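# Slip hair tie around charger with wound cable

## Task

Get the hair tie around both the charger and the cable coiled on it, sitting square and well away from either end of the charger. Every turn of cable that was coiled on the charger at the start must still be coiled there at the end, with no loose loops, and the tie must press each turn against the charger's two wide faces. At the finish the charger must rest flat on the desk on one of its wide faces.

## Robot and tools

Robot: two Doosan M1013 arms, left_arm and right_arm, each with a Robotiq 140 mm two-finger gripper. The left gripper's fingers can fold at a hinge: only the outer quarter of each pad (near the tip) grips like a rigid finger. Closer to the palm the fingers wrap and draw the part inward, so narrow parts may be held loosely or not at all. A fingertip pushed into a surface folds easily unless fully closed. The right gripper's fingers are rigid. Bases: left_arm at (-0.093, +0.518, 0), right_arm at (+0.054, -0.523, 0) m, nearly unrotated.

Frame: the scene frame has its origin at table height midway between the arms, +z up, +x out over the table, and left_arm on the +y side. Image left and right do not match arm names. Positions are in metres, velocities in m/s and rad/s. Each gripper points its fingers along its own +z and opens along its own y. end_effector_position is the point between the closed pads. Fingertips reach about 33 mm past it at small openings and about 9 mm past it when fully open.

Row layout, shared by execute_actions and move: one row of 18 numbers covers both arms. The first 9 are left_arm: dx, dy, dz, rx, ry, rz, gripper position, force_limit, speed. The next 9 are the same for right_arm. All numbers are in [-1, 1].

The six pose numbers are an offset from that arm's current Hand target, taken along the scene axes, not a pose. 1.0 equals 0.6 m, or 180 degrees for rotation. rx, ry, rz form one rotation vector, turned about the Hand target's position. All zeros re-commands the current Hand target. Offsets accumulate from call to call: sending the same offset again moves the arm further.

Gripper numbers are absolute commands. position: +1 is fully open (140 mm), about -0.8 is pads touching, and -1 closes until blocked. force_limit runs from about 14 N at -1 to 58 N at +1, for a slow close. speed runs from about 30 mm/s at -1 to 250 mm/s at +1; faster closes squeeze harder. Both start at +1. To leave a gripper unchanged, resend its last three numbers, because 0 is a real command. To grip harder, raise force_limit and nudge position between -1 and -0.98. To soften a grip, open and close again slowly.

execute_actions(actions, cameras): actions is a list of actions. Each action is up to 15 rows, one per 1/30 s step; a shorter action holds its last row for the rest. Every row in an action counts from the Hand target at the start of that action. An empty list returns the state plus all camera images.

move(target, speed, blend, stop_force, zero, blocking, cameras): target is one 18-number row, or up to 15 rows. Every row is an offset from the same starting Hand targets. The arms travel in straight lines, ending together, within 10 s. speed is in m/s, 0.002 to 2, default 0.25. blend is in metres and rounds corners. stop_force (10 to 80 N, both arms) ends an arm's path on a push. Use it only slowly, without wrist rotation, and leave it out when moving off a contact. It can fail to read near stretched or straight-wrist poses. zero=true re-zeroes the force reading before the move. There is no collision avoidance. Avoid paths passing near an arm's own base.

The move result adds a line such as done, off_target, moving, held or fault, plus any limits (paced, held).

Other tools: wait(seconds 0 to 10); stop (brakes a running move); zoom_image(camera, region [x0,y0,x1,y1], at most 504 px per side); clear_fault(arm), needed after a torque or force fault; read_manual (licences only); finished_scene(scene).

Results give each gripper's end_effector_position, quat_wxyz and velocities. Hand target is the last commanded pose after clipping; the controller clips each step to 70 mm and 16 degrees from the measured pose. object_status: 0 moving, 2 blocked while closing (held), 3 reached the command or pads met (a part may or may not be held). Check for 2 after a grip. position_measured is in counts: 3 is open, 139 is about 60 mm, 230 is pads touching. Also reported: joint torques, external joint torques, flange force along gripper axes (these include errors and held weight), MOTOR HOT warnings, and step readings.

Cameras: cam_high, cam_low, cam_left_wrist, cam_right_wrist, each 672x504.

Avoid the following. Any contact torque at a joint's limit (forearm and wrist 40 N m) or outside force of 144 N stops that arm until clear_fault. Arms are stiff, so a target even slightly past a hard contact can fault. The arms must not press on each other, and one gripper must not close on the other's fingers, as that can end the scene. Do not drop or release moving parts, slam, or push hard. Keep everything on the table. Holding loads outstretched heats motors and can cause a timed over-temperature stop.

Each tool is called after "Emit:" by a JSON object that holds its "name" and its "arguments".

## Session

Emit:
{"name": "execute_actions", "arguments": {"actions": []}}

Scene clock: 0.00 s.
left_arm: end_effector_position=(+0.7206, +0.2076, +0.2985) position_measured=3 object_status=3 end_effector_quat_wxyz=(+0.057, +0.804, +0.277, +0.522) | right_arm: end_effector_position=(+0.2771, -0.1180, +0.2290) position_measured=3 object_status=3 end_effector_quat_wxyz=(+0.606, -0.524, -0.598, +0.032)
Joint positions: left_arm=[-0.719 0.282 1.857 1.459 0.783 -0.797] | right_arm=[0.318 0.267 2.191 0.966 1.69 -0.23]
Joint velocities: within noise
Joint torques (N m): no reading
External joint torques (N m): no reading
Flange force (N): no reading
Hand target: left_arm +0.7206, +0.2076, +0.2985; +0.057, +0.804, +0.277, +0.522 | right_arm +0.2771, -0.1180, +0.2290; +0.606, -0.524, -0.598, +0.032
Tool commands: left_gripper/position=+1.0 left_gripper/force_limit=+1.0 left_gripper/speed=+1.0 right_gripper/position=+1.0 right_gripper/force_limit=+1.0 right_gripper/speed=+1.0

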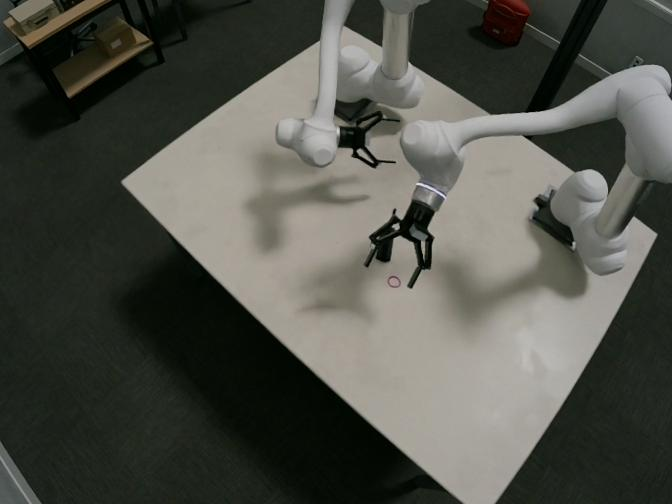

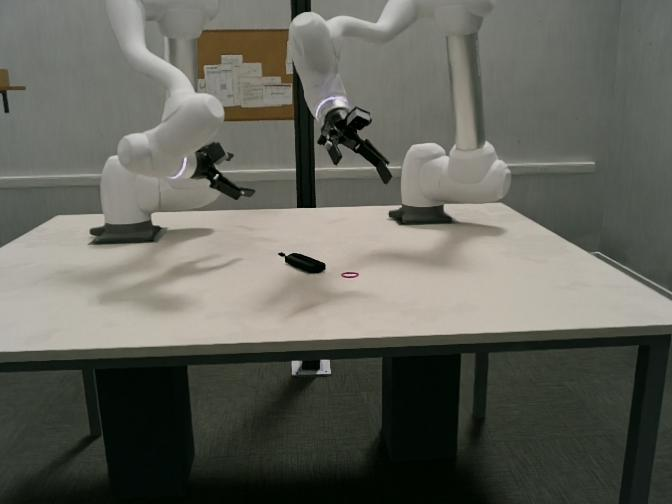

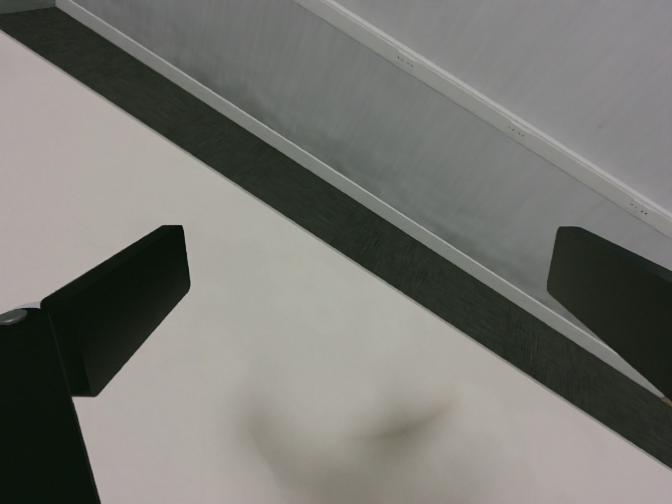

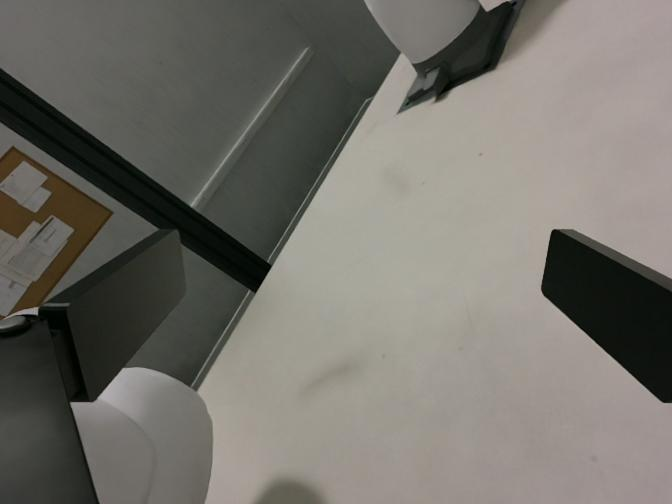

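Emit:
{"name": "zoom_image", "arguments": {"camera": "cam_low", "region": [250, 230, 390, 300]}}

Emit:
{"name": "zoom_image", "arguments": {"camera": "cam_high", "region": [330, 200, 470, 310]}}

Scaled by 3.600 from the camera's 672x504 image, which has a finer 960x720 frame.

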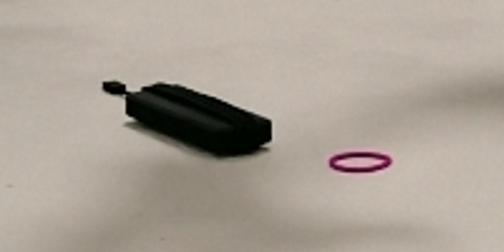

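Scaled by 3.600 from the camera's 672x504 image, which has a finer 960x720 frame.

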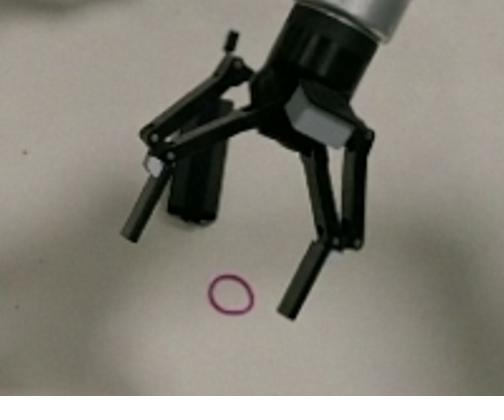

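Emit:
{"name": "move", "arguments": {"target": [0, -0.046, 0.2025, 0.039, 0.356, -0.189, 1, -1, 1, 0, 0, 0, 0, 0, 0, 1, -1, 1], "speed": 0.5, "cameras": ["all"]}}

Scene clock: 79.30 s.
left_arm: end_effector_position=(+0.7206, +0.1800, +0.4200) position_measured=3 object_status=3 end_effector_quat_wxyz=(+0.000, +1.000, +0.000, +0.000) | right_arm: end_effector_position=(+0.2771, -0.1180, +0.2290) position_measured=3 object_status=3 end_effector_quat_wxyz=(+0.606, -0.524, -0.598, +0.032)
Joint positions: left_arm=[-0.475 0.553 0.888 0.001 1.7 1.138] | right_arm=[0.318 0.267 2.191 0.966 1.69 -0.23]
Joint torques (N m): left_arm=[4.39 -99.01 -43.3 4.34 0.01 0.26] | right_arm=[-2.96 -54.18 -28.33 3.34 2.55 0.41]
External joint torques (N m): left_arm=[-4.85 1.43 0.93 0.01 -0.06 -0.26] | right_arm=[2.96 -1.92 0.02 -0.33 -0.32 -0.44]
Flange force (N): left_arm=[-2.6 5.2 1.8] | right_arm=[2.5 -2.0 5.1]
Hand target: left_arm +0.7206, +0.1800, +0.4200; +0.000, +1.000, +0.000, +0.000 | right_arm +0.2771, -0.1180, +0.2290; +0.606, -0.524, -0.598, +0.032
Off the commanded pose: left_arm 0.000 m, 0 deg | right_arm 0.000 m, 0 deg.
move: done

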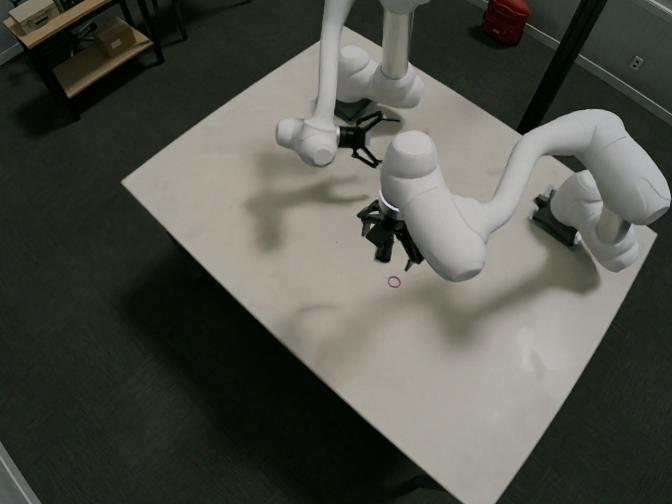

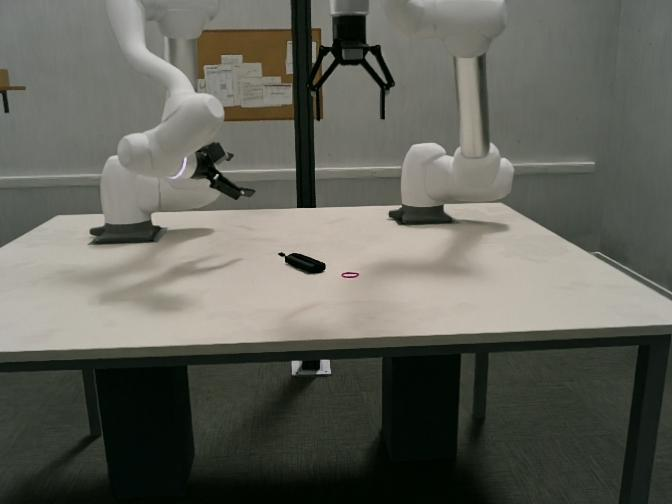

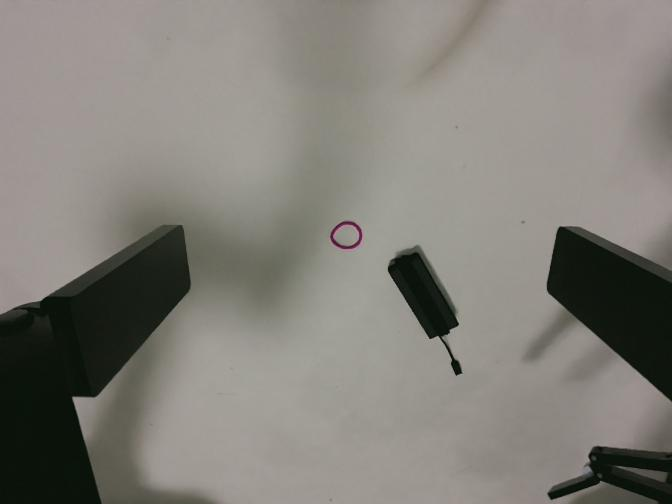

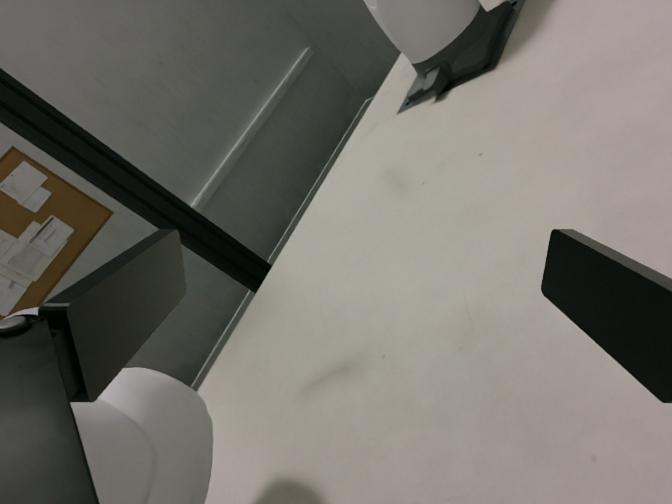

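Emit:
{"name": "zoom_image", "arguments": {"camera": "cam_left_wrist", "region": [310, 200, 490, 390]}}

Scaled by 2.653 from the camera's 672x504 image, which has a finer 960x720 frame.

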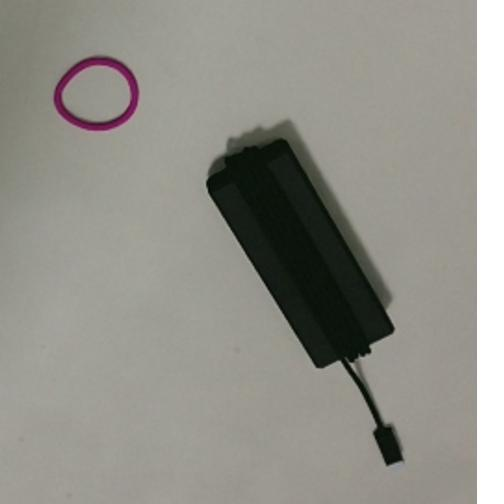

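Emit:
{"name": "move", "arguments": {"target": [[-0.534, 0.4, 0.05, 0, 0, 0, 1, -1, 1, 0.294, 0.282, 0.185, -0.1825, -0.1077, -0.1007, 1, -1, 1], [-0.534, 0.4, 0.05, 0, 0, 0, 1, -1, 1, 0.588, 0.563, 0.2017, -0.365, -0.2154, -0.2013, 1, -1, 1]], "speed": 0.5, "blend": [0.06, 0], "cameras": ["all"]}}

Scene clock: 199.70 s.
left_arm: end_effector_position=(+0.4002, +0.4200, +0.4500) position_measured=3 object_status=3 end_effector_quat_wxyz=(+0.000, +1.000, +0.000, +0.000) | right_arm: end_effector_position=(+0.6299, +0.2198, +0.3501) position_measured=3 object_status=3 end_effector_quat_wxyz=(+0.001, +0.887, +0.462, +0.000)
Joint positions: left_arm=[-0.308 -0.093 1.641 0.001 1.593 1.305] | right_arm=[0.849 0.663 0.833 -0.001 1.647 1.485]
Joint torques (N m): left_arm=[4.89 -35.08 -43.94 4.41 0.11 0.34] | right_arm=[-3.23 -105.9 -42.71 4.78 0.37 0.49]
External joint torques (N m): left_arm=[-4.85 1.98 1.17 -0.02 -0.16 -0.34] | right_arm=[3.28 -1.01 0.33 -0.44 -0.43 -0.49]
Flange force (N): left_arm=[-1.2 10.3 2.3] | right_arm=[-3.8 -3.2 1.7]
Hand target: left_arm +0.4002, +0.4200, +0.4500; +0.000, +1.000, +0.000, +0.000 | right_arm +0.6299, +0.2198, +0.3500; +0.001, +0.887, +0.462, +0.000
Off the commanded pose: left_arm 0.000 m, 0 deg | right_arm 0.000 m, 0 deg.
move: done

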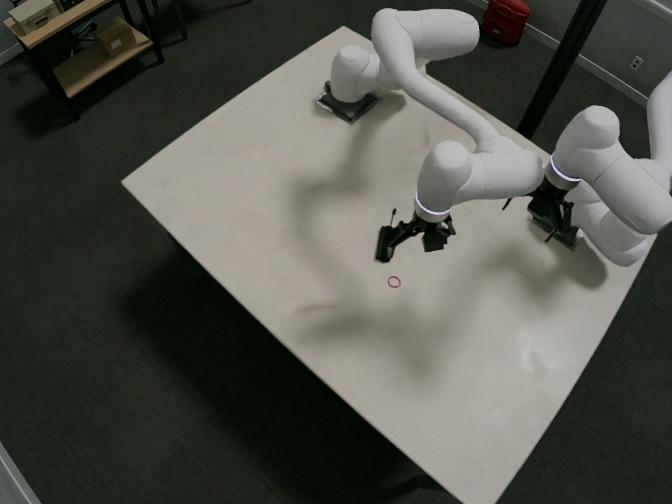

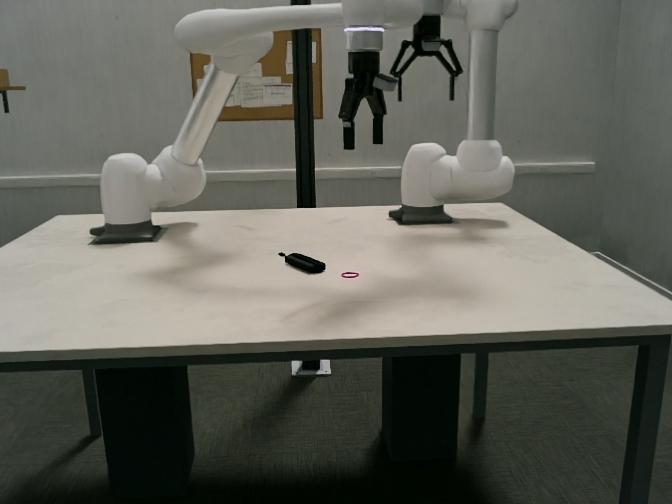

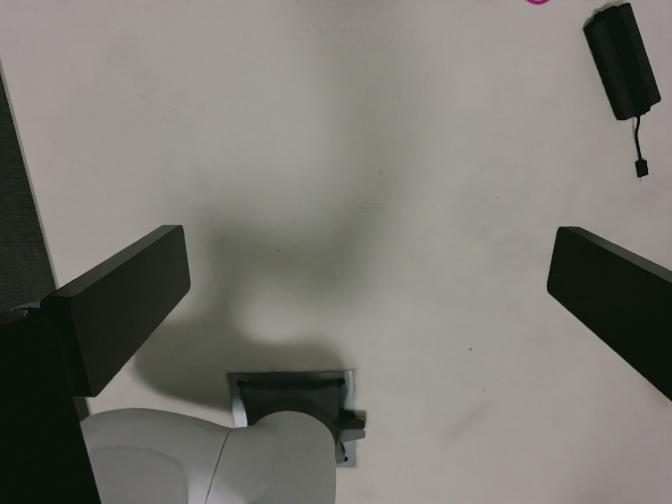

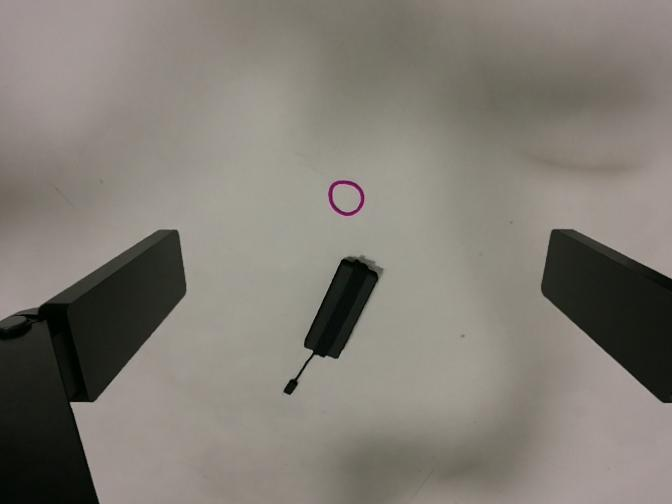

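Emit:
{"name": "zoom_image", "arguments": {"camera": "cam_right_wrist", "region": [260, 160, 420, 410]}}

Scaled by 2.016 from the camera's 672x504 image, which has a finer 960x720 frame.

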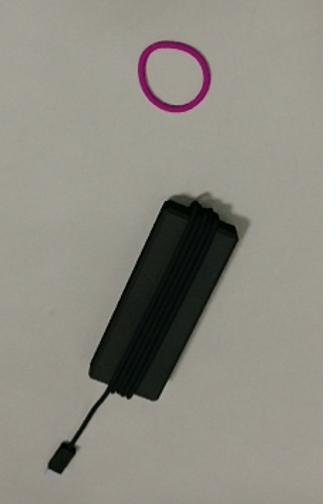

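Emit:
{"name": "move", "arguments": {"target": [0, 0, 0, 0, 0, 0, 1, -1, 1, -0.0473, -0.059, -0.425, 0, 0, 0, -0.8, -1, 0.5], "speed": 0.3, "cameras": ["cam_right_wrist"]}}

Scene clock: 209.83 s.
left_arm: end_effector_position=(+0.4002, +0.4200, +0.4500) position_measured=3 object_status=3 end_effector_quat_wxyz=(+0.000, +1.000, +0.000, +0.000) | right_arm: end_effector_position=(+0.6207, +0.2086, +0.2725) position_measured=229 object_status=0 end_effector_quat_wxyz=(+0.001, +0.887, +0.462, -0.002)
Joint positions: left_arm=[-0.308 -0.093 1.641 0.001 1.593 1.305] | right_arm=[0.849 0.637 1.016 -0.001 1.493 1.485]
Joint torques (N m): left_arm=[4.55 -34.48 -43.88 4.4 0.09 0.36] | right_arm=[-3.18 -101.66 -42.83 4.71 0.29 0.46]
External joint torques (N m): left_arm=[-4.48 0.98 0.96 0.02 -0.14 -0.36] | right_arm=[3.19 -3.45 0.29 -0.35 -0.34 -0.46]
Flange force (N): left_arm=[-2.3 9.4 2.0] | right_arm=[-7.6 -3.3 0.5]
Hand target: left_arm +0.4002, +0.4200, +0.4500; +0.000, +1.000, +0.000, +0.000 | right_arm +0.6207, +0.2086, +0.2725; +0.001, +0.887, +0.462, -0.002 (not the last commanded pose)
Off the commanded pose: left_arm 0.000 m, 0 deg | right_arm 0.180 m, 0 deg.
move: held (right_arm; a check stopped the path); limits=held
pose unreachable (right arm): on one or more control steps of this call, first in action 0 (counted from 0), this arm could not follow its commanded pose, so it was not sent that pose on those steps. It may still have moved: this result reports where it is.
cause: moving toward the commanded pose would bring a part of the arm too close to another arm (a part of this arm just beyond joint 4 (forearm roll) and the left arm's gripper, at the place that arm is still heading or pushing toward).
Images, in order (width x height): cam_right_wrist 672x504.

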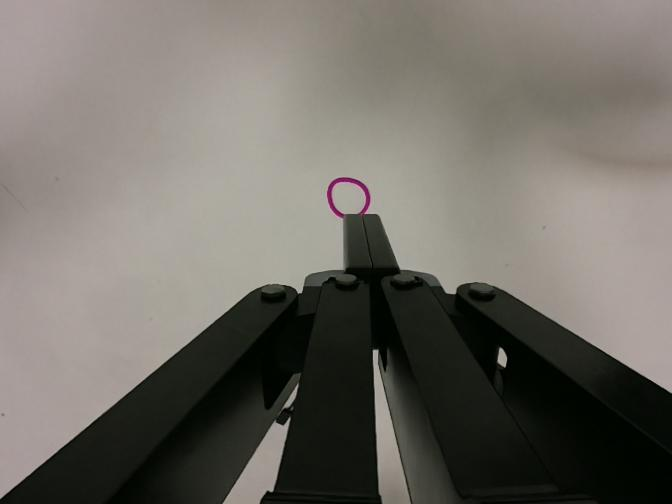

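Emit:
{"name": "move", "arguments": {"target": [[-0.05, 0.33, 0.05, 0, 0, 0, 1, -1, 1, 0, 0, 0, 0, 0, 0, -0.8, -1, 0.5], [-0.05, 0.33, 0.05, 0, 0, 0, 1, -1, 1, -0.032, -0.0403, -0.2958, 0, 0, 0.001, -0.8, -1, 0.5]], "speed": 0.35, "blend": [0.03, 0], "cameras": ["cam_right_wrist", "cam_high"]}}

Scene clock: 214.63 s.
left_arm: end_effector_position=(+0.3702, +0.6180, +0.4800) position_measured=3 object_status=3 end_effector_quat_wxyz=(+0.000, +1.000, +0.000, +0.000) | right_arm: end_effector_position=(+0.6015, +0.1845, +0.0950) position_measured=229 object_status=3 end_effector_quat_wxyz=(+0.001, +0.886, +0.464, -0.002)
Joint positions: left_arm=[0.098 -0.138 1.627 0.001 1.652 1.711] | right_arm=[0.848 0.658 1.308 -0.001 1.18 1.482]
Joint torques (N m): left_arm=[4.75 -30.19 -43.57 4.39 0.13 0.35] | right_arm=[-2.64 -100.08 -39.54 4.21 0.35 0.4]
External joint torques (N m): left_arm=[-4.78 2.14 1 -0.03 -0.19 -0.35] | right_arm=[2.33 -3.73 0.12 -0.18 -0.39 -0.4]
Flange force (N): left_arm=[3.6 10.3 2.0] | right_arm=[-6.3 -2.5 -1.7]
Hand target: left_arm +0.3702, +0.6180, +0.4800; +0.000, +1.000, +0.000, +0.000 | right_arm +0.6015, +0.1845, +0.0950; +0.001, +0.886, +0.463, -0.002
Off the commanded pose: left_arm 0.000 m, 0 deg | right_arm 0.000 m, 0 deg.
move: done
Images, in order (width x height): cam_high 672x504, cam_right_wrist 672x504.

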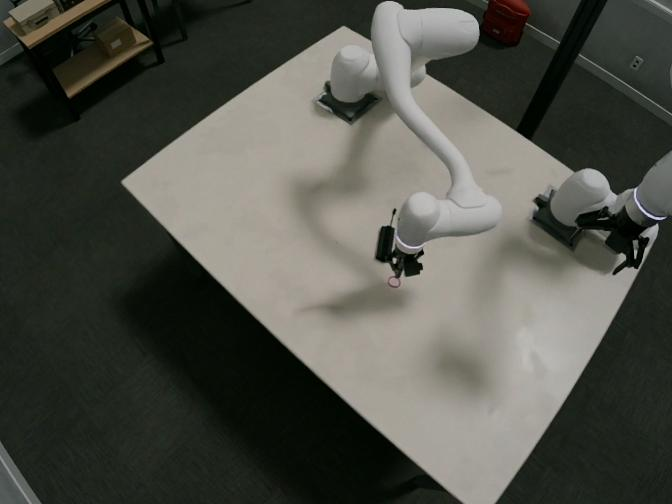

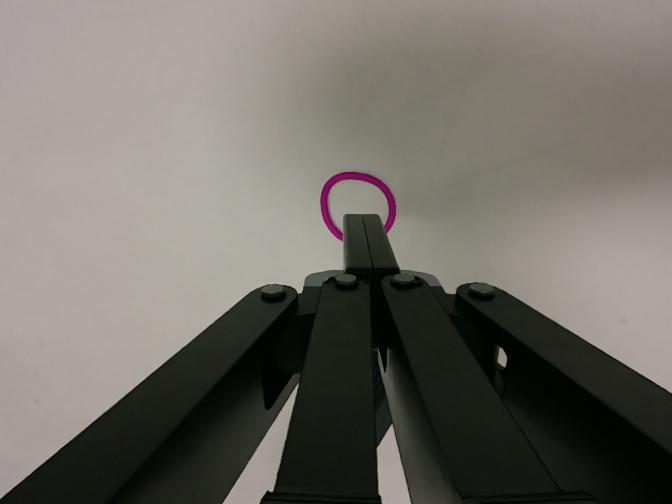

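Emit:
{"name": "zoom_image", "arguments": {"camera": "cam_right_wrist", "region": [300, 150, 430, 280]}}

Scaled by 3.877 from the camera's 672x504 image, which has a finer 960x720 frame.

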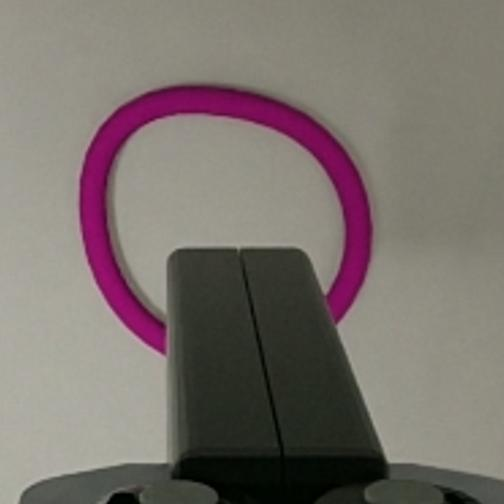

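Emit:
{"name": "move", "arguments": {"target": [0, 0, 0, 0, 0, 0, 1, -1, 1, 0.0035, 0.0012, -0.0767, 0, 0, 0, -0.8, -1, 0.5], "speed": 0.1, "cameras": ["cam_right_wrist", "cam_low"]}}

Emit:
{"name": "zoom_image", "arguments": {"camera": "cam_right_wrist", "region": [280, 130, 450, 300]}}

Emit:
{"name": "zoom_image", "arguments": {"camera": "cam_low", "region": [270, 190, 410, 300]}}

Scene clock: 236.27 s.
left_arm: end_effector_position=(+0.3702, +0.6180, +0.4800) position_measured=3 object_status=3 end_effector_quat_wxyz=(+0.000, +1.000, +0.000, +0.000) | right_arm: end_effector_position=(+0.6035, +0.1851, +0.0488) position_measured=229 object_status=3 end_effector_quat_wxyz=(+0.002, +0.886, +0.464, -0.002)
Joint positions: left_arm=[0.098 -0.138 1.627 0.001 1.652 1.711] | right_arm=[0.847 0.693 1.338 -0.001 1.116 1.48]
Joint torques (N m): left_arm=[4.82 -29.86 -43.86 4.37 0.03 0.36] | right_arm=[-2.95 -101.85 -38.58 4.2 0.32 0.5]
External joint torques (N m): left_arm=[-4.71 1.36 1.2 0 -0.08 -0.36] | right_arm=[3.14 -3.58 0.35 -0.27 -0.36 -0.5]
Flange force (N): left_arm=[2.1 10.5 2.3] | right_arm=[-6.4 -3.3 -1.9]
Hand target: left_arm +0.3702, +0.6180, +0.4800; +0.000, +1.000, +0.000, +0.000 | right_arm +0.6036, +0.1852, +0.0490; +0.001, +0.886, +0.463, -0.002
Off the commanded pose: left_arm 0.000 m, 0 deg | right_arm 0.000 m, 0 deg.
move: done
Images, in order (width x height): cam_low 672x504, cam_right_wrist 672x504.

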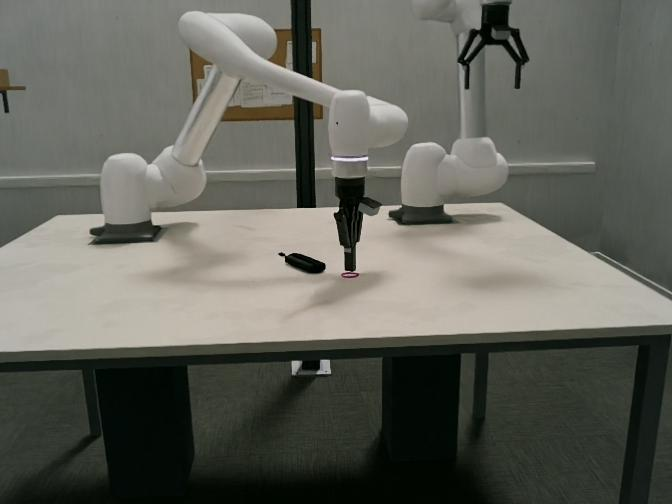

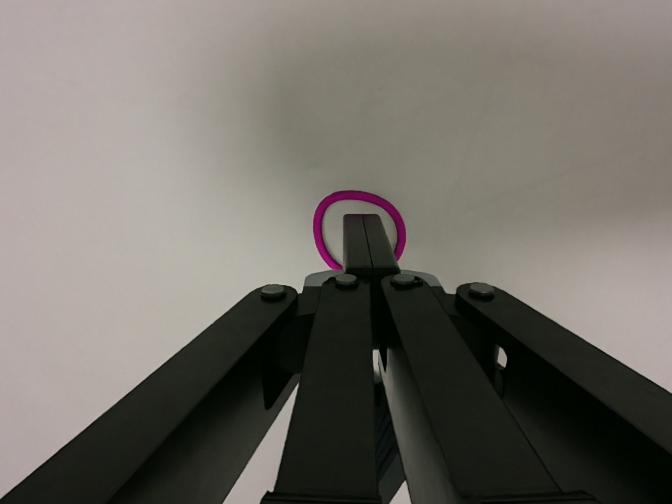

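Scaled by 2.965 from the camera's 672x504 image, which has a finer 960x720 frame.

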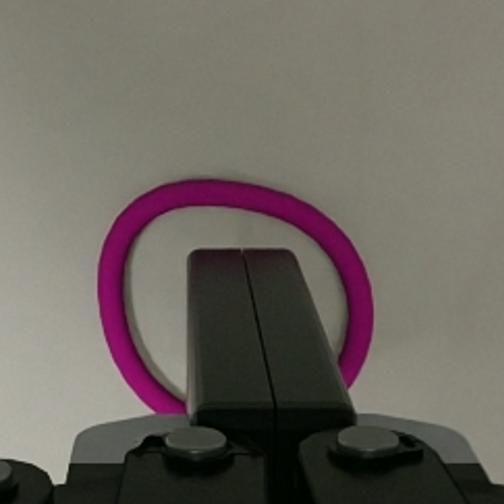

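Scaled by 3.600 from the camera's 672x504 image, which has a finer 960x720 frame.

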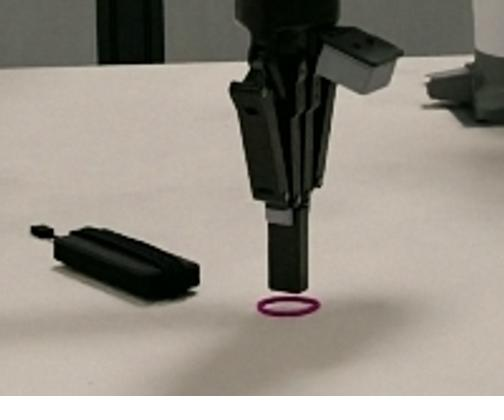

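Emit:
{"name": "move", "arguments": {"target": [0, 0, 0, 0, 0, 0, 1, -1, 1, 0, 0, -0.0417, 0, 0, 0, -0.8, -1, 0.5], "speed": 0.008, "stop_force": 10, "cameras": ["cam_right_wrist", "cam_low"]}}

Emit:
{"name": "zoom_image", "arguments": {"camera": "cam_right_wrist", "region": [280, 130, 450, 300]}}

Emit:
{"name": "zoom_image", "arguments": {"camera": "cam_low", "region": [310, 230, 390, 300]}}

Scene clock: 247.43 s.
left_arm: end_effector_position=(+0.3702, +0.6180, +0.4800) position_measured=3 object_status=3 end_effector_quat_wxyz=(+0.000, +1.000, +0.000, +0.000) | right_arm: end_effector_position=(+0.6036, +0.1852, +0.0347) position_measured=229 object_status=3 end_effector_quat_wxyz=(+0.001, +0.886, +0.464, -0.002)
Joint positions: left_arm=[0.098 -0.138 1.627 0.001 1.652 1.711] | right_arm=[0.847 0.703 1.347 -0.001 1.096 1.48]
Joint torques (N m): left_arm=[4.96 -30.63 -43.66 4.42 0.04 0.34] | right_arm=[-2.88 -85.4 -31.98 4.35 -1.93 0.48]
External joint torques (N m): left_arm=[-5.18 2.91 1.18 -0.09 -0.1 -0.34] | right_arm=[3.08 -20.42 -5.84 -0.47 1.89 -0.48]
Flange force (N): left_arm=[4.7 10.9 2.0] | right_arm=[-12.0 -3.5 -21.9]
Hand target: left_arm +0.3702, +0.6180, +0.4800; +0.000, +1.000, +0.000, +0.000 | right_arm +0.6036, +0.1852, +0.0347; +0.001, +0.886, +0.464, -0.002 (not the last commanded pose)
Off the commanded pose: left_arm 0.000 m, 0 deg | right_arm 0.011 m, 0 deg.
move: contact (right_arm)
Images, in order (width x height): cam_low 672x504, cam_right_wrist 672x504.

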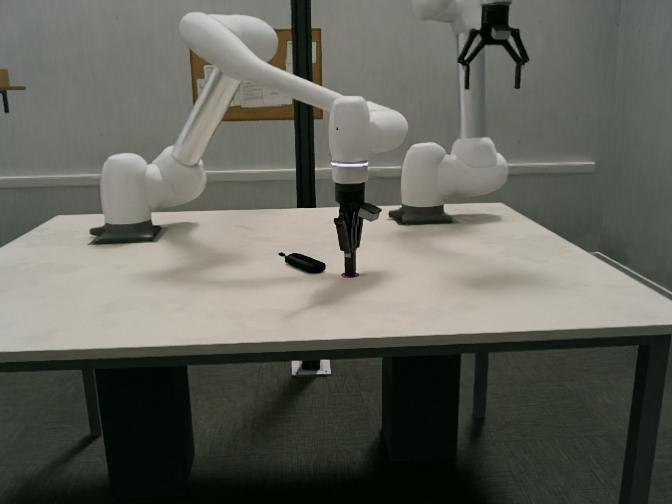

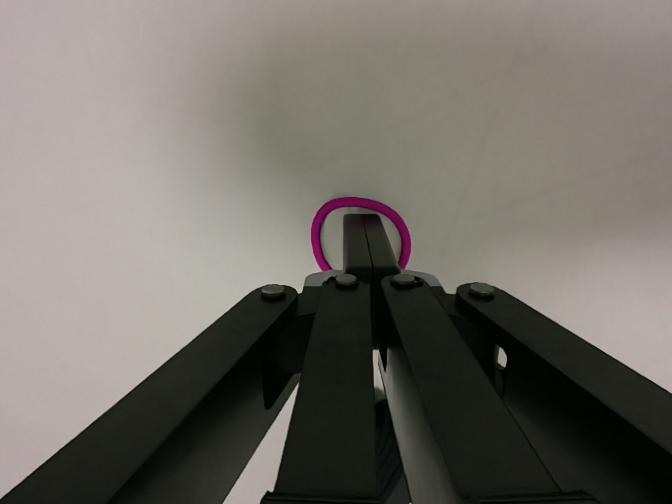

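Scaled by 2.965 from the camera's 672x504 image, which has a finer 960x720 frame.

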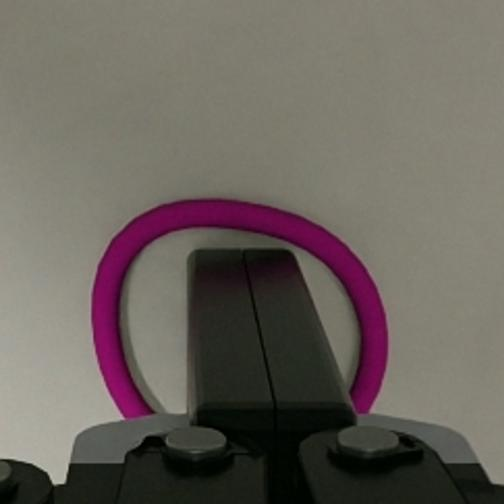

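Scaled by 6.300 from the camera's 672x504 image, which has a finer 960x720 frame.

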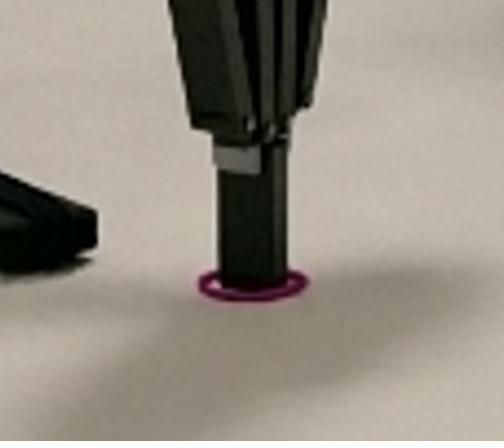

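Emit:
{"name": "move", "arguments": {"target": [[0, 0, 0, 0, 0, 0, 1, -1, 1, 0, 0, 0.0022, 0, 0, 0, -0.8, -1, 0.5], [0, 0, 0, 0, 0, 0, 1, -1, 1, 0, 0, 0.0022, 0, 0, 0, -0.32, -0.5, -0.8]], "speed": 0.05, "cameras": ["cam_right_wrist", "cam_low"]}}

Emit:
{"name": "zoom_image", "arguments": {"camera": "cam_right_wrist", "region": [260, 130, 470, 300]}}

Emit:
{"name": "zoom_image", "arguments": {"camera": "cam_low", "region": [310, 230, 390, 300]}}

Scene clock: 258.77 s.
left_arm: end_effector_position=(+0.3702, +0.6180, +0.4800) position_measured=3 object_status=3 end_effector_quat_wxyz=(+0.000, +1.000, +0.000, +0.000) | right_arm: end_effector_position=(+0.6036, +0.1852, +0.0361) position_measured=169 object_status=0 end_effector_quat_wxyz=(+0.001, +0.886, +0.464, -0.002)
Joint positions: left_arm=[0.098 -0.138 1.627 0.001 1.652 1.711] | right_arm=[0.847 0.702 1.346 -0.001 1.097 1.48]
Joint torques (N m): left_arm=[4.77 -30.02 -43.88 4.37 0.08 0.35] | right_arm=[-2.85 -91 -31.66 4.44 0.28 0.48]
External joint torques (N m): left_arm=[-4.92 1.72 1.02 0.01 -0.14 -0.35] | right_arm=[2.97 -14.53 -6.11 -0.56 -0.33 -0.48]
Flange force (N): left_arm=[2.9 10.7 2.0] | right_arm=[-5.3 -3.0 -14.5]
Hand target: left_arm +0.3702, +0.6180, +0.4800; +0.000, +1.000, +0.000, +0.000 | right_arm +0.6036, +0.1852, +0.0360; +0.001, +0.886, +0.464, -0.002
Off the commanded pose: left_arm 0.000 m, 0 deg | right_arm 0.000 m, 0 deg.
move: done
Images, in order (width x height): cam_low 672x504, cam_right_wrist 672x504.

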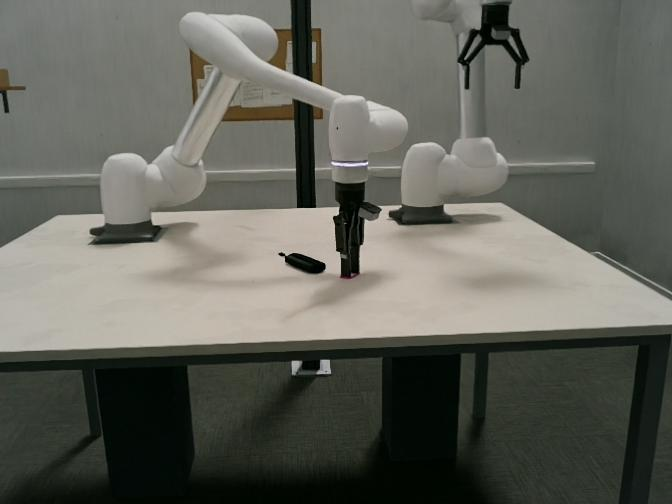

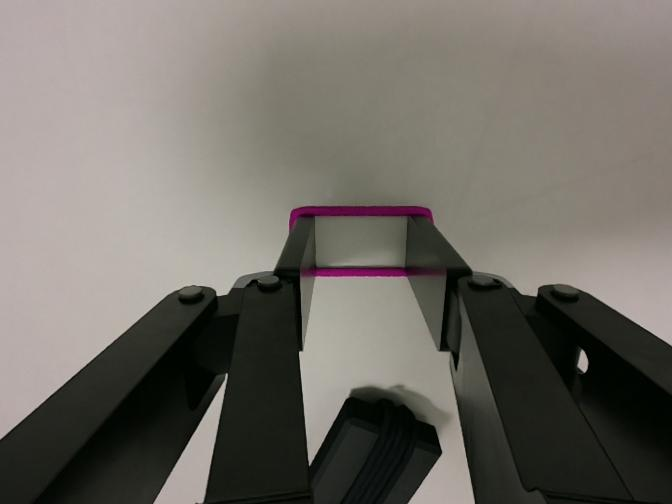

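Scaled by 2.400 from the camera's 672x504 image, which has a finer 960x720 frame.

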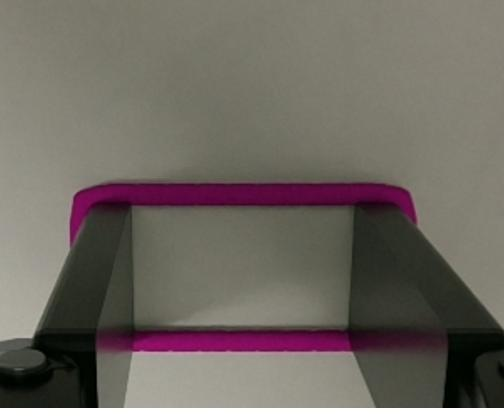

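Scaled by 6.300 from the camera's 672x504 image, which has a finer 960x720 frame.

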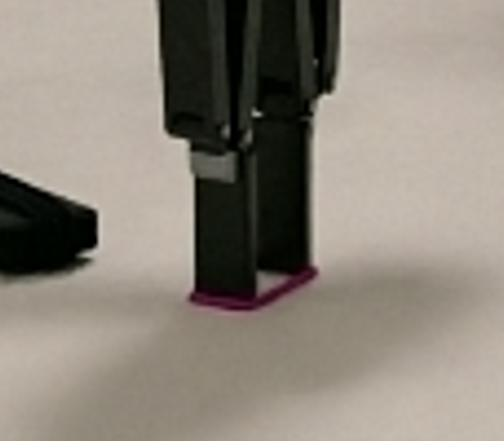

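Emit:
{"name": "move", "arguments": {"target": [0, 0, 0, 0, 0, 0, 1, -1, 1, 0, 0, 0.0667, 0, 0, 0, -0.32, -0.5, -0.8], "speed": 0.05, "cameras": ["cam_right_wrist", "cam_low"]}}

Emit:
{"name": "zoom_image", "arguments": {"camera": "cam_right_wrist", "region": [260, 130, 470, 300]}}

Emit:
{"name": "zoom_image", "arguments": {"camera": "cam_low", "region": [310, 230, 390, 300]}}

Scene clock: 264.43 s.
left_arm: end_effector_position=(+0.3702, +0.6180, +0.4800) position_measured=3 object_status=3 end_effector_quat_wxyz=(+0.000, +1.000, +0.000, +0.000) | right_arm: end_effector_position=(+0.6036, +0.1852, +0.0762) position_measured=169 object_status=3 end_effector_quat_wxyz=(+0.001, +0.886, +0.464, -0.002)
Joint positions: left_arm=[0.098 -0.138 1.627 0.001 1.652 1.711] | right_arm=[0.847 0.673 1.318 -0.001 1.154 1.48]
Joint torques (N m): left_arm=[4.29 -30.42 -43.73 4.34 0.03 0.4] | right_arm=[-3.12 -100.68 -39.14 4.34 0.34 0.42]
External joint torques (N m): left_arm=[-4.3 2.41 1.11 0.02 -0.09 -0.4] | right_arm=[3.14 -3.88 0.17 -0.35 -0.39 -0.42]
Flange force (N): left_arm=[3.7 9.4 2.0] | right_arm=[-6.5 -3.4 -1.9]
Hand target: left_arm +0.3702, +0.6180, +0.4800; +0.000, +1.000, +0.000, +0.000 | right_arm +0.6036, +0.1852, +0.0761; +0.001, +0.886, +0.464, -0.002
Off the commanded pose: left_arm 0.000 m, 0 deg | right_arm 0.000 m, 0 deg.
move: done
Images, in order (width x height): cam_low 672x504, cam_right_wrist 672x504.

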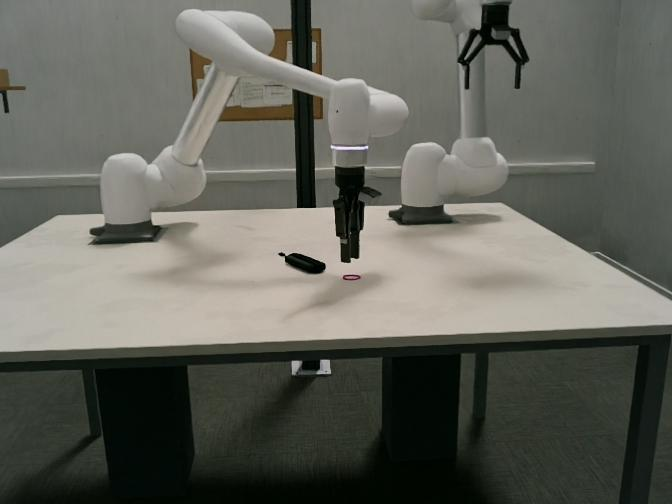

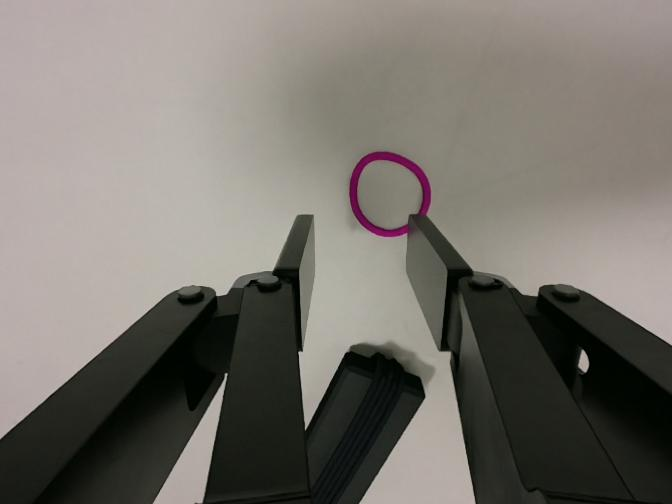

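Scaled by 2.400 from the camera's 672x504 image, which has a finer 960x720 frame.

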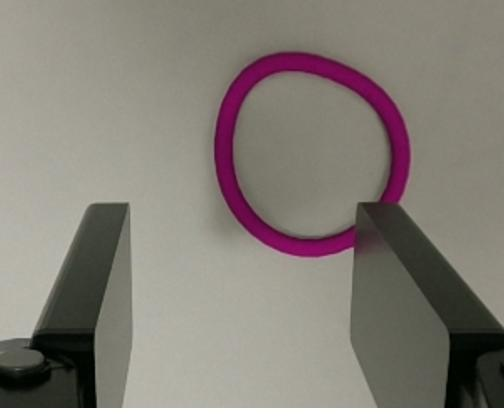

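Scaled by 6.300 from the camera's 672x504 image, which has a finer 960x720 frame.

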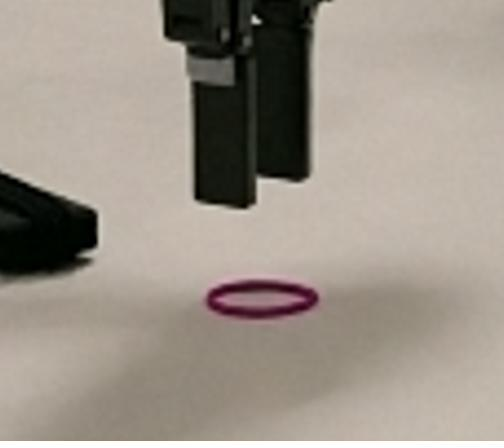

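Emit:
{"name": "move", "arguments": {"target": [0, 0, 0, 0, 0, 0, 1, -1, 1, 0.0213, 0.0282, 0.0, 0, 0, -0.135, -0.5, -0.5, -0.5], "speed": 0.15, "cameras": ["cam_right_wrist"]}}

Emit:
{"name": "zoom_image", "arguments": {"camera": "cam_right_wrist", "region": [260, 130, 470, 300]}}

Scene clock: 353.23 s.
left_arm: end_effector_position=(+0.3702, +0.6180, +0.4800) position_measured=3 object_status=3 end_effector_quat_wxyz=(+0.000, +1.000, +0.000, +0.000) | right_arm: end_effector_position=(+0.6164, +0.2021, +0.0761) position_measured=192 object_status=3 end_effector_quat_wxyz=(+0.001, +0.964, +0.267, -0.002)
Joint positions: left_arm=[0.098 -0.138 1.627 0.001 1.652 1.711] | right_arm=[0.847 0.706 1.261 0.001 1.18 1.904]
Joint torques (N m): left_arm=[4.57 -29.91 -43.67 4.42 0.08 0.37] | right_arm=[-2.75 -103.62 -39.56 4.29 0.36 0.43]
External joint torques (N m): left_arm=[-4.61 1.95 1.17 -0.07 -0.14 -0.37] | right_arm=[2.86 -3.89 0.22 -0.27 -0.4 -0.43]
Flange force (N): left_arm=[3.0 10.1 2.2] | right_arm=[-7.6 0.1 -1.8]
Hand target: left_arm +0.3702, +0.6180, +0.4800; +0.000, +1.000, +0.000, +0.000 | right_arm +0.6164, +0.2021, +0.0761; +0.001, +0.964, +0.267, -0.002
Off the commanded pose: left_arm 0.000 m, 0 deg | right_arm 0.000 m, 0 deg.
move: done
Images, in order (width x height): cam_right_wrist 672x504.

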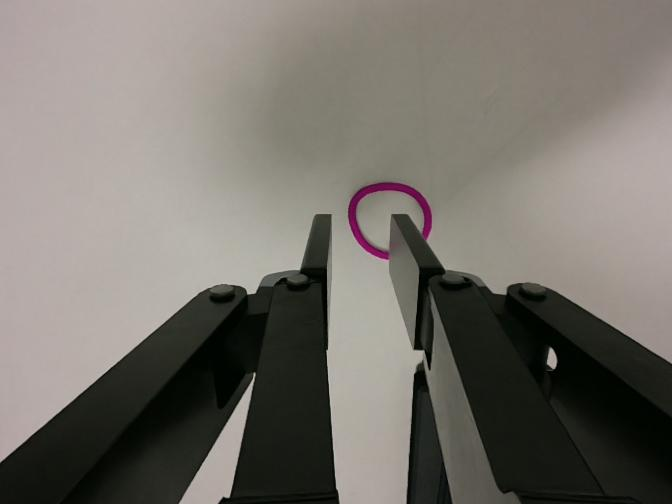

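Scaled by 2.400 from the camera's 672x504 image, which has a finer 960x720 frame.

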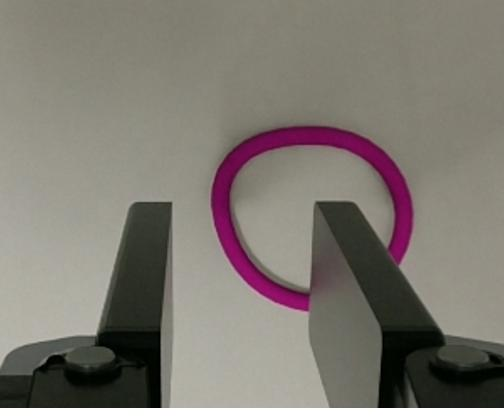

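Emit:
{"name": "move", "arguments": {"target": [0, 0, 0, 0, 0, 0, 1, -1, 1, 0, 0, -0.06, 0, 0, 0, -0.5, -0.5, -0.5], "speed": 0.1}}

Emit:
{"name": "move", "arguments": {"target": [0, 0, 0, 0, 0, 0, 1, -1, 1, 0, 0, -0.0105, 0, 0, 0, -0.5, -0.5, -0.5], "speed": 0.008, "stop_force": 10, "cameras": ["cam_right_wrist"]}}

Scene clock: 361.00 s.
left_arm: end_effector_position=(+0.3702, +0.6180, +0.4800) position_measured=3 object_status=3 end_effector_quat_wxyz=(+0.000, +1.000, +0.000, +0.000) | right_arm: end_effector_position=(+0.6163, +0.2021, +0.0399) position_measured=192 object_status=3 end_effector_quat_wxyz=(+0.001, +0.964, +0.267, -0.002)
Joint positions: left_arm=[0.098 -0.138 1.627 0.001 1.652 1.711] | right_arm=[0.847 0.731 1.287 0.001 1.129 1.904]
Joint torques (N m): left_arm=[4.39 -30.31 -43.65 4.36 0.02 0.34] | right_arm=[-3.12 -104.99 -38.62 4.23 0.35 0.45]
External joint torques (N m): left_arm=[-4.38 1.95 1.02 0 -0.07 -0.34] | right_arm=[3.44 -3.62 0.19 -0.29 -0.39 -0.45]
Flange force (N): left_arm=[3.1 9.5 1.8] | right_arm=[-7.1 -0.7 -1.9]
Hand target: left_arm +0.3702, +0.6180, +0.4800; +0.000, +1.000, +0.000, +0.000 | right_arm +0.6164, +0.2021, +0.0401; +0.001, +0.964, +0.267, -0.002
Off the commanded pose: left_arm 0.000 m, 0 deg | right_arm 0.000 m, 0 deg.
move: done

Scene clock: 362.27 s.
left_arm: end_effector_position=(+0.3702, +0.6180, +0.4800) position_measured=3 object_status=3 end_effector_quat_wxyz=(+0.000, +1.000, +0.000, +0.000) | right_arm: end_effector_position=(+0.6164, +0.2022, +0.0347) position_measured=192 object_status=3 end_effector_quat_wxyz=(+0.001, +0.964, +0.267, -0.002)
Joint positions: left_arm=[0.098 -0.138 1.627 0.001 1.652 1.711] | right_arm=[0.847 0.735 1.29 0.001 1.121 1.904]
Joint torques (N m): left_arm=[4.81 -30.35 -43.68 4.41 0.1 0.34] | right_arm=[-3.36 -87.7 -31.85 4.18 -1.84 0.46]
External joint torques (N m): left_arm=[-4.85 1.91 0.99 -0.04 -0.15 -0.34] | right_arm=[3.14 -21.29 -6.53 -0.26 1.81 -0.46]
Flange force (N): left_arm=[3.3 10.5 1.9] | right_arm=[-12.1 1.6 -22.3]
Hand target: left_arm +0.3702, +0.6180, +0.4800; +0.000, +1.000, +0.000, +0.000 | right_arm +0.6164, +0.2022, +0.0347; +0.001, +0.964, +0.267, -0.002 (not the last commanded pose)
Off the commanded pose: left_arm 0.000 m, 0 deg | right_arm 0.001 m, 0 deg.
move: contact (right_arm)
Images, in order (width x height): cam_right_wrist 672x504.

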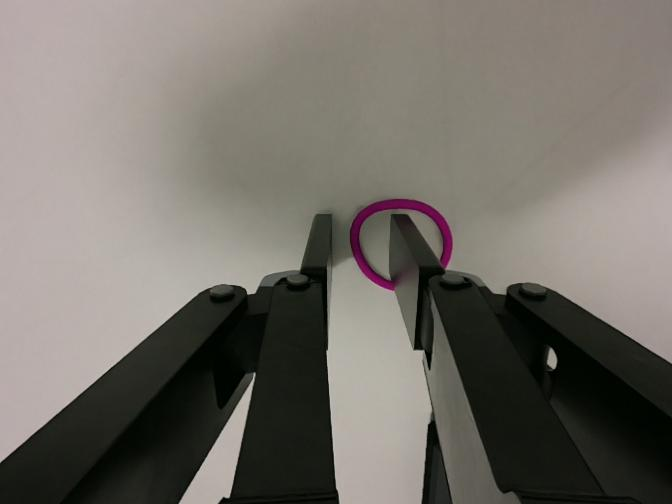

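Emit:
{"name": "move", "arguments": {"target": [[0, 0, 0, 0, 0, 0, 1, -1, 1, 0, 0, 0.002, 0, 0, 0, -0.5, -0.5, -0.5], [0, 0, 0, 0, 0, 0, 1, -1, 1, 0, 0, 0.002, 0, 0, 0, -1, -0.5, -1]], "speed": 0.05, "cameras": ["cam_right_wrist"]}}

Scene clock: 366.63 s.
left_arm: end_effector_position=(+0.3702, +0.6180, +0.4800) position_measured=3 object_status=3 end_effector_quat_wxyz=(+0.000, +1.000, +0.000, +0.000) | right_arm: end_effector_position=(+0.6164, +0.2022, +0.0359) position_measured=225 object_status=0 end_effector_quat_wxyz=(+0.001, +0.964, +0.267, -0.002)
Joint positions: left_arm=[0.098 -0.138 1.627 0.001 1.652 1.711] | right_arm=[0.847 0.734 1.289 0.001 1.123 1.904]
Joint torques (N m): left_arm=[4.44 -30.31 -43.53 4.35 0.02 0.37] | right_arm=[-2.96 -104.86 -38.48 4.2 0.36 0.47]
External joint torques (N m): left_arm=[-4.3 1.87 0.8 0.03 -0.08 -0.37] | right_arm=[2.86 -3.97 0.12 -0.29 -0.4 -0.47]
Flange force (N): left_arm=[3.3 9.4 1.4] | right_arm=[-7.2 0.0 -2.3]
Hand target: left_arm +0.3702, +0.6180, +0.4800; +0.000, +1.000, +0.000, +0.000 | right_arm +0.6164, +0.2022, +0.0359; +0.001, +0.964, +0.267, -0.002
Off the commanded pose: left_arm 0.000 m, 0 deg | right_arm 0.000 m, 0 deg.
move: done
Images, in order (width x height): cam_right_wrist 672x504.

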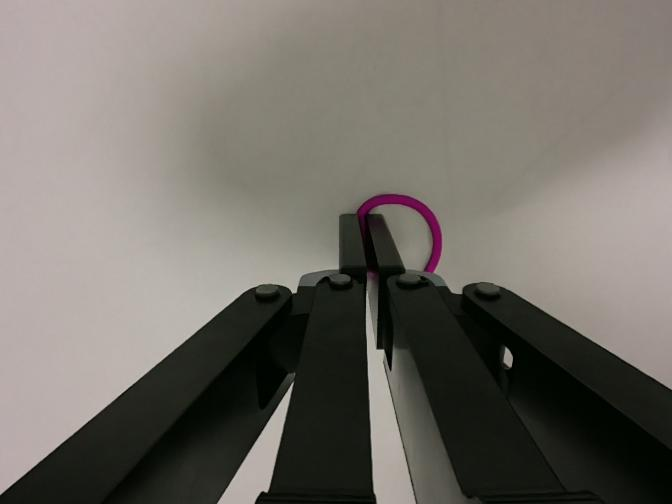

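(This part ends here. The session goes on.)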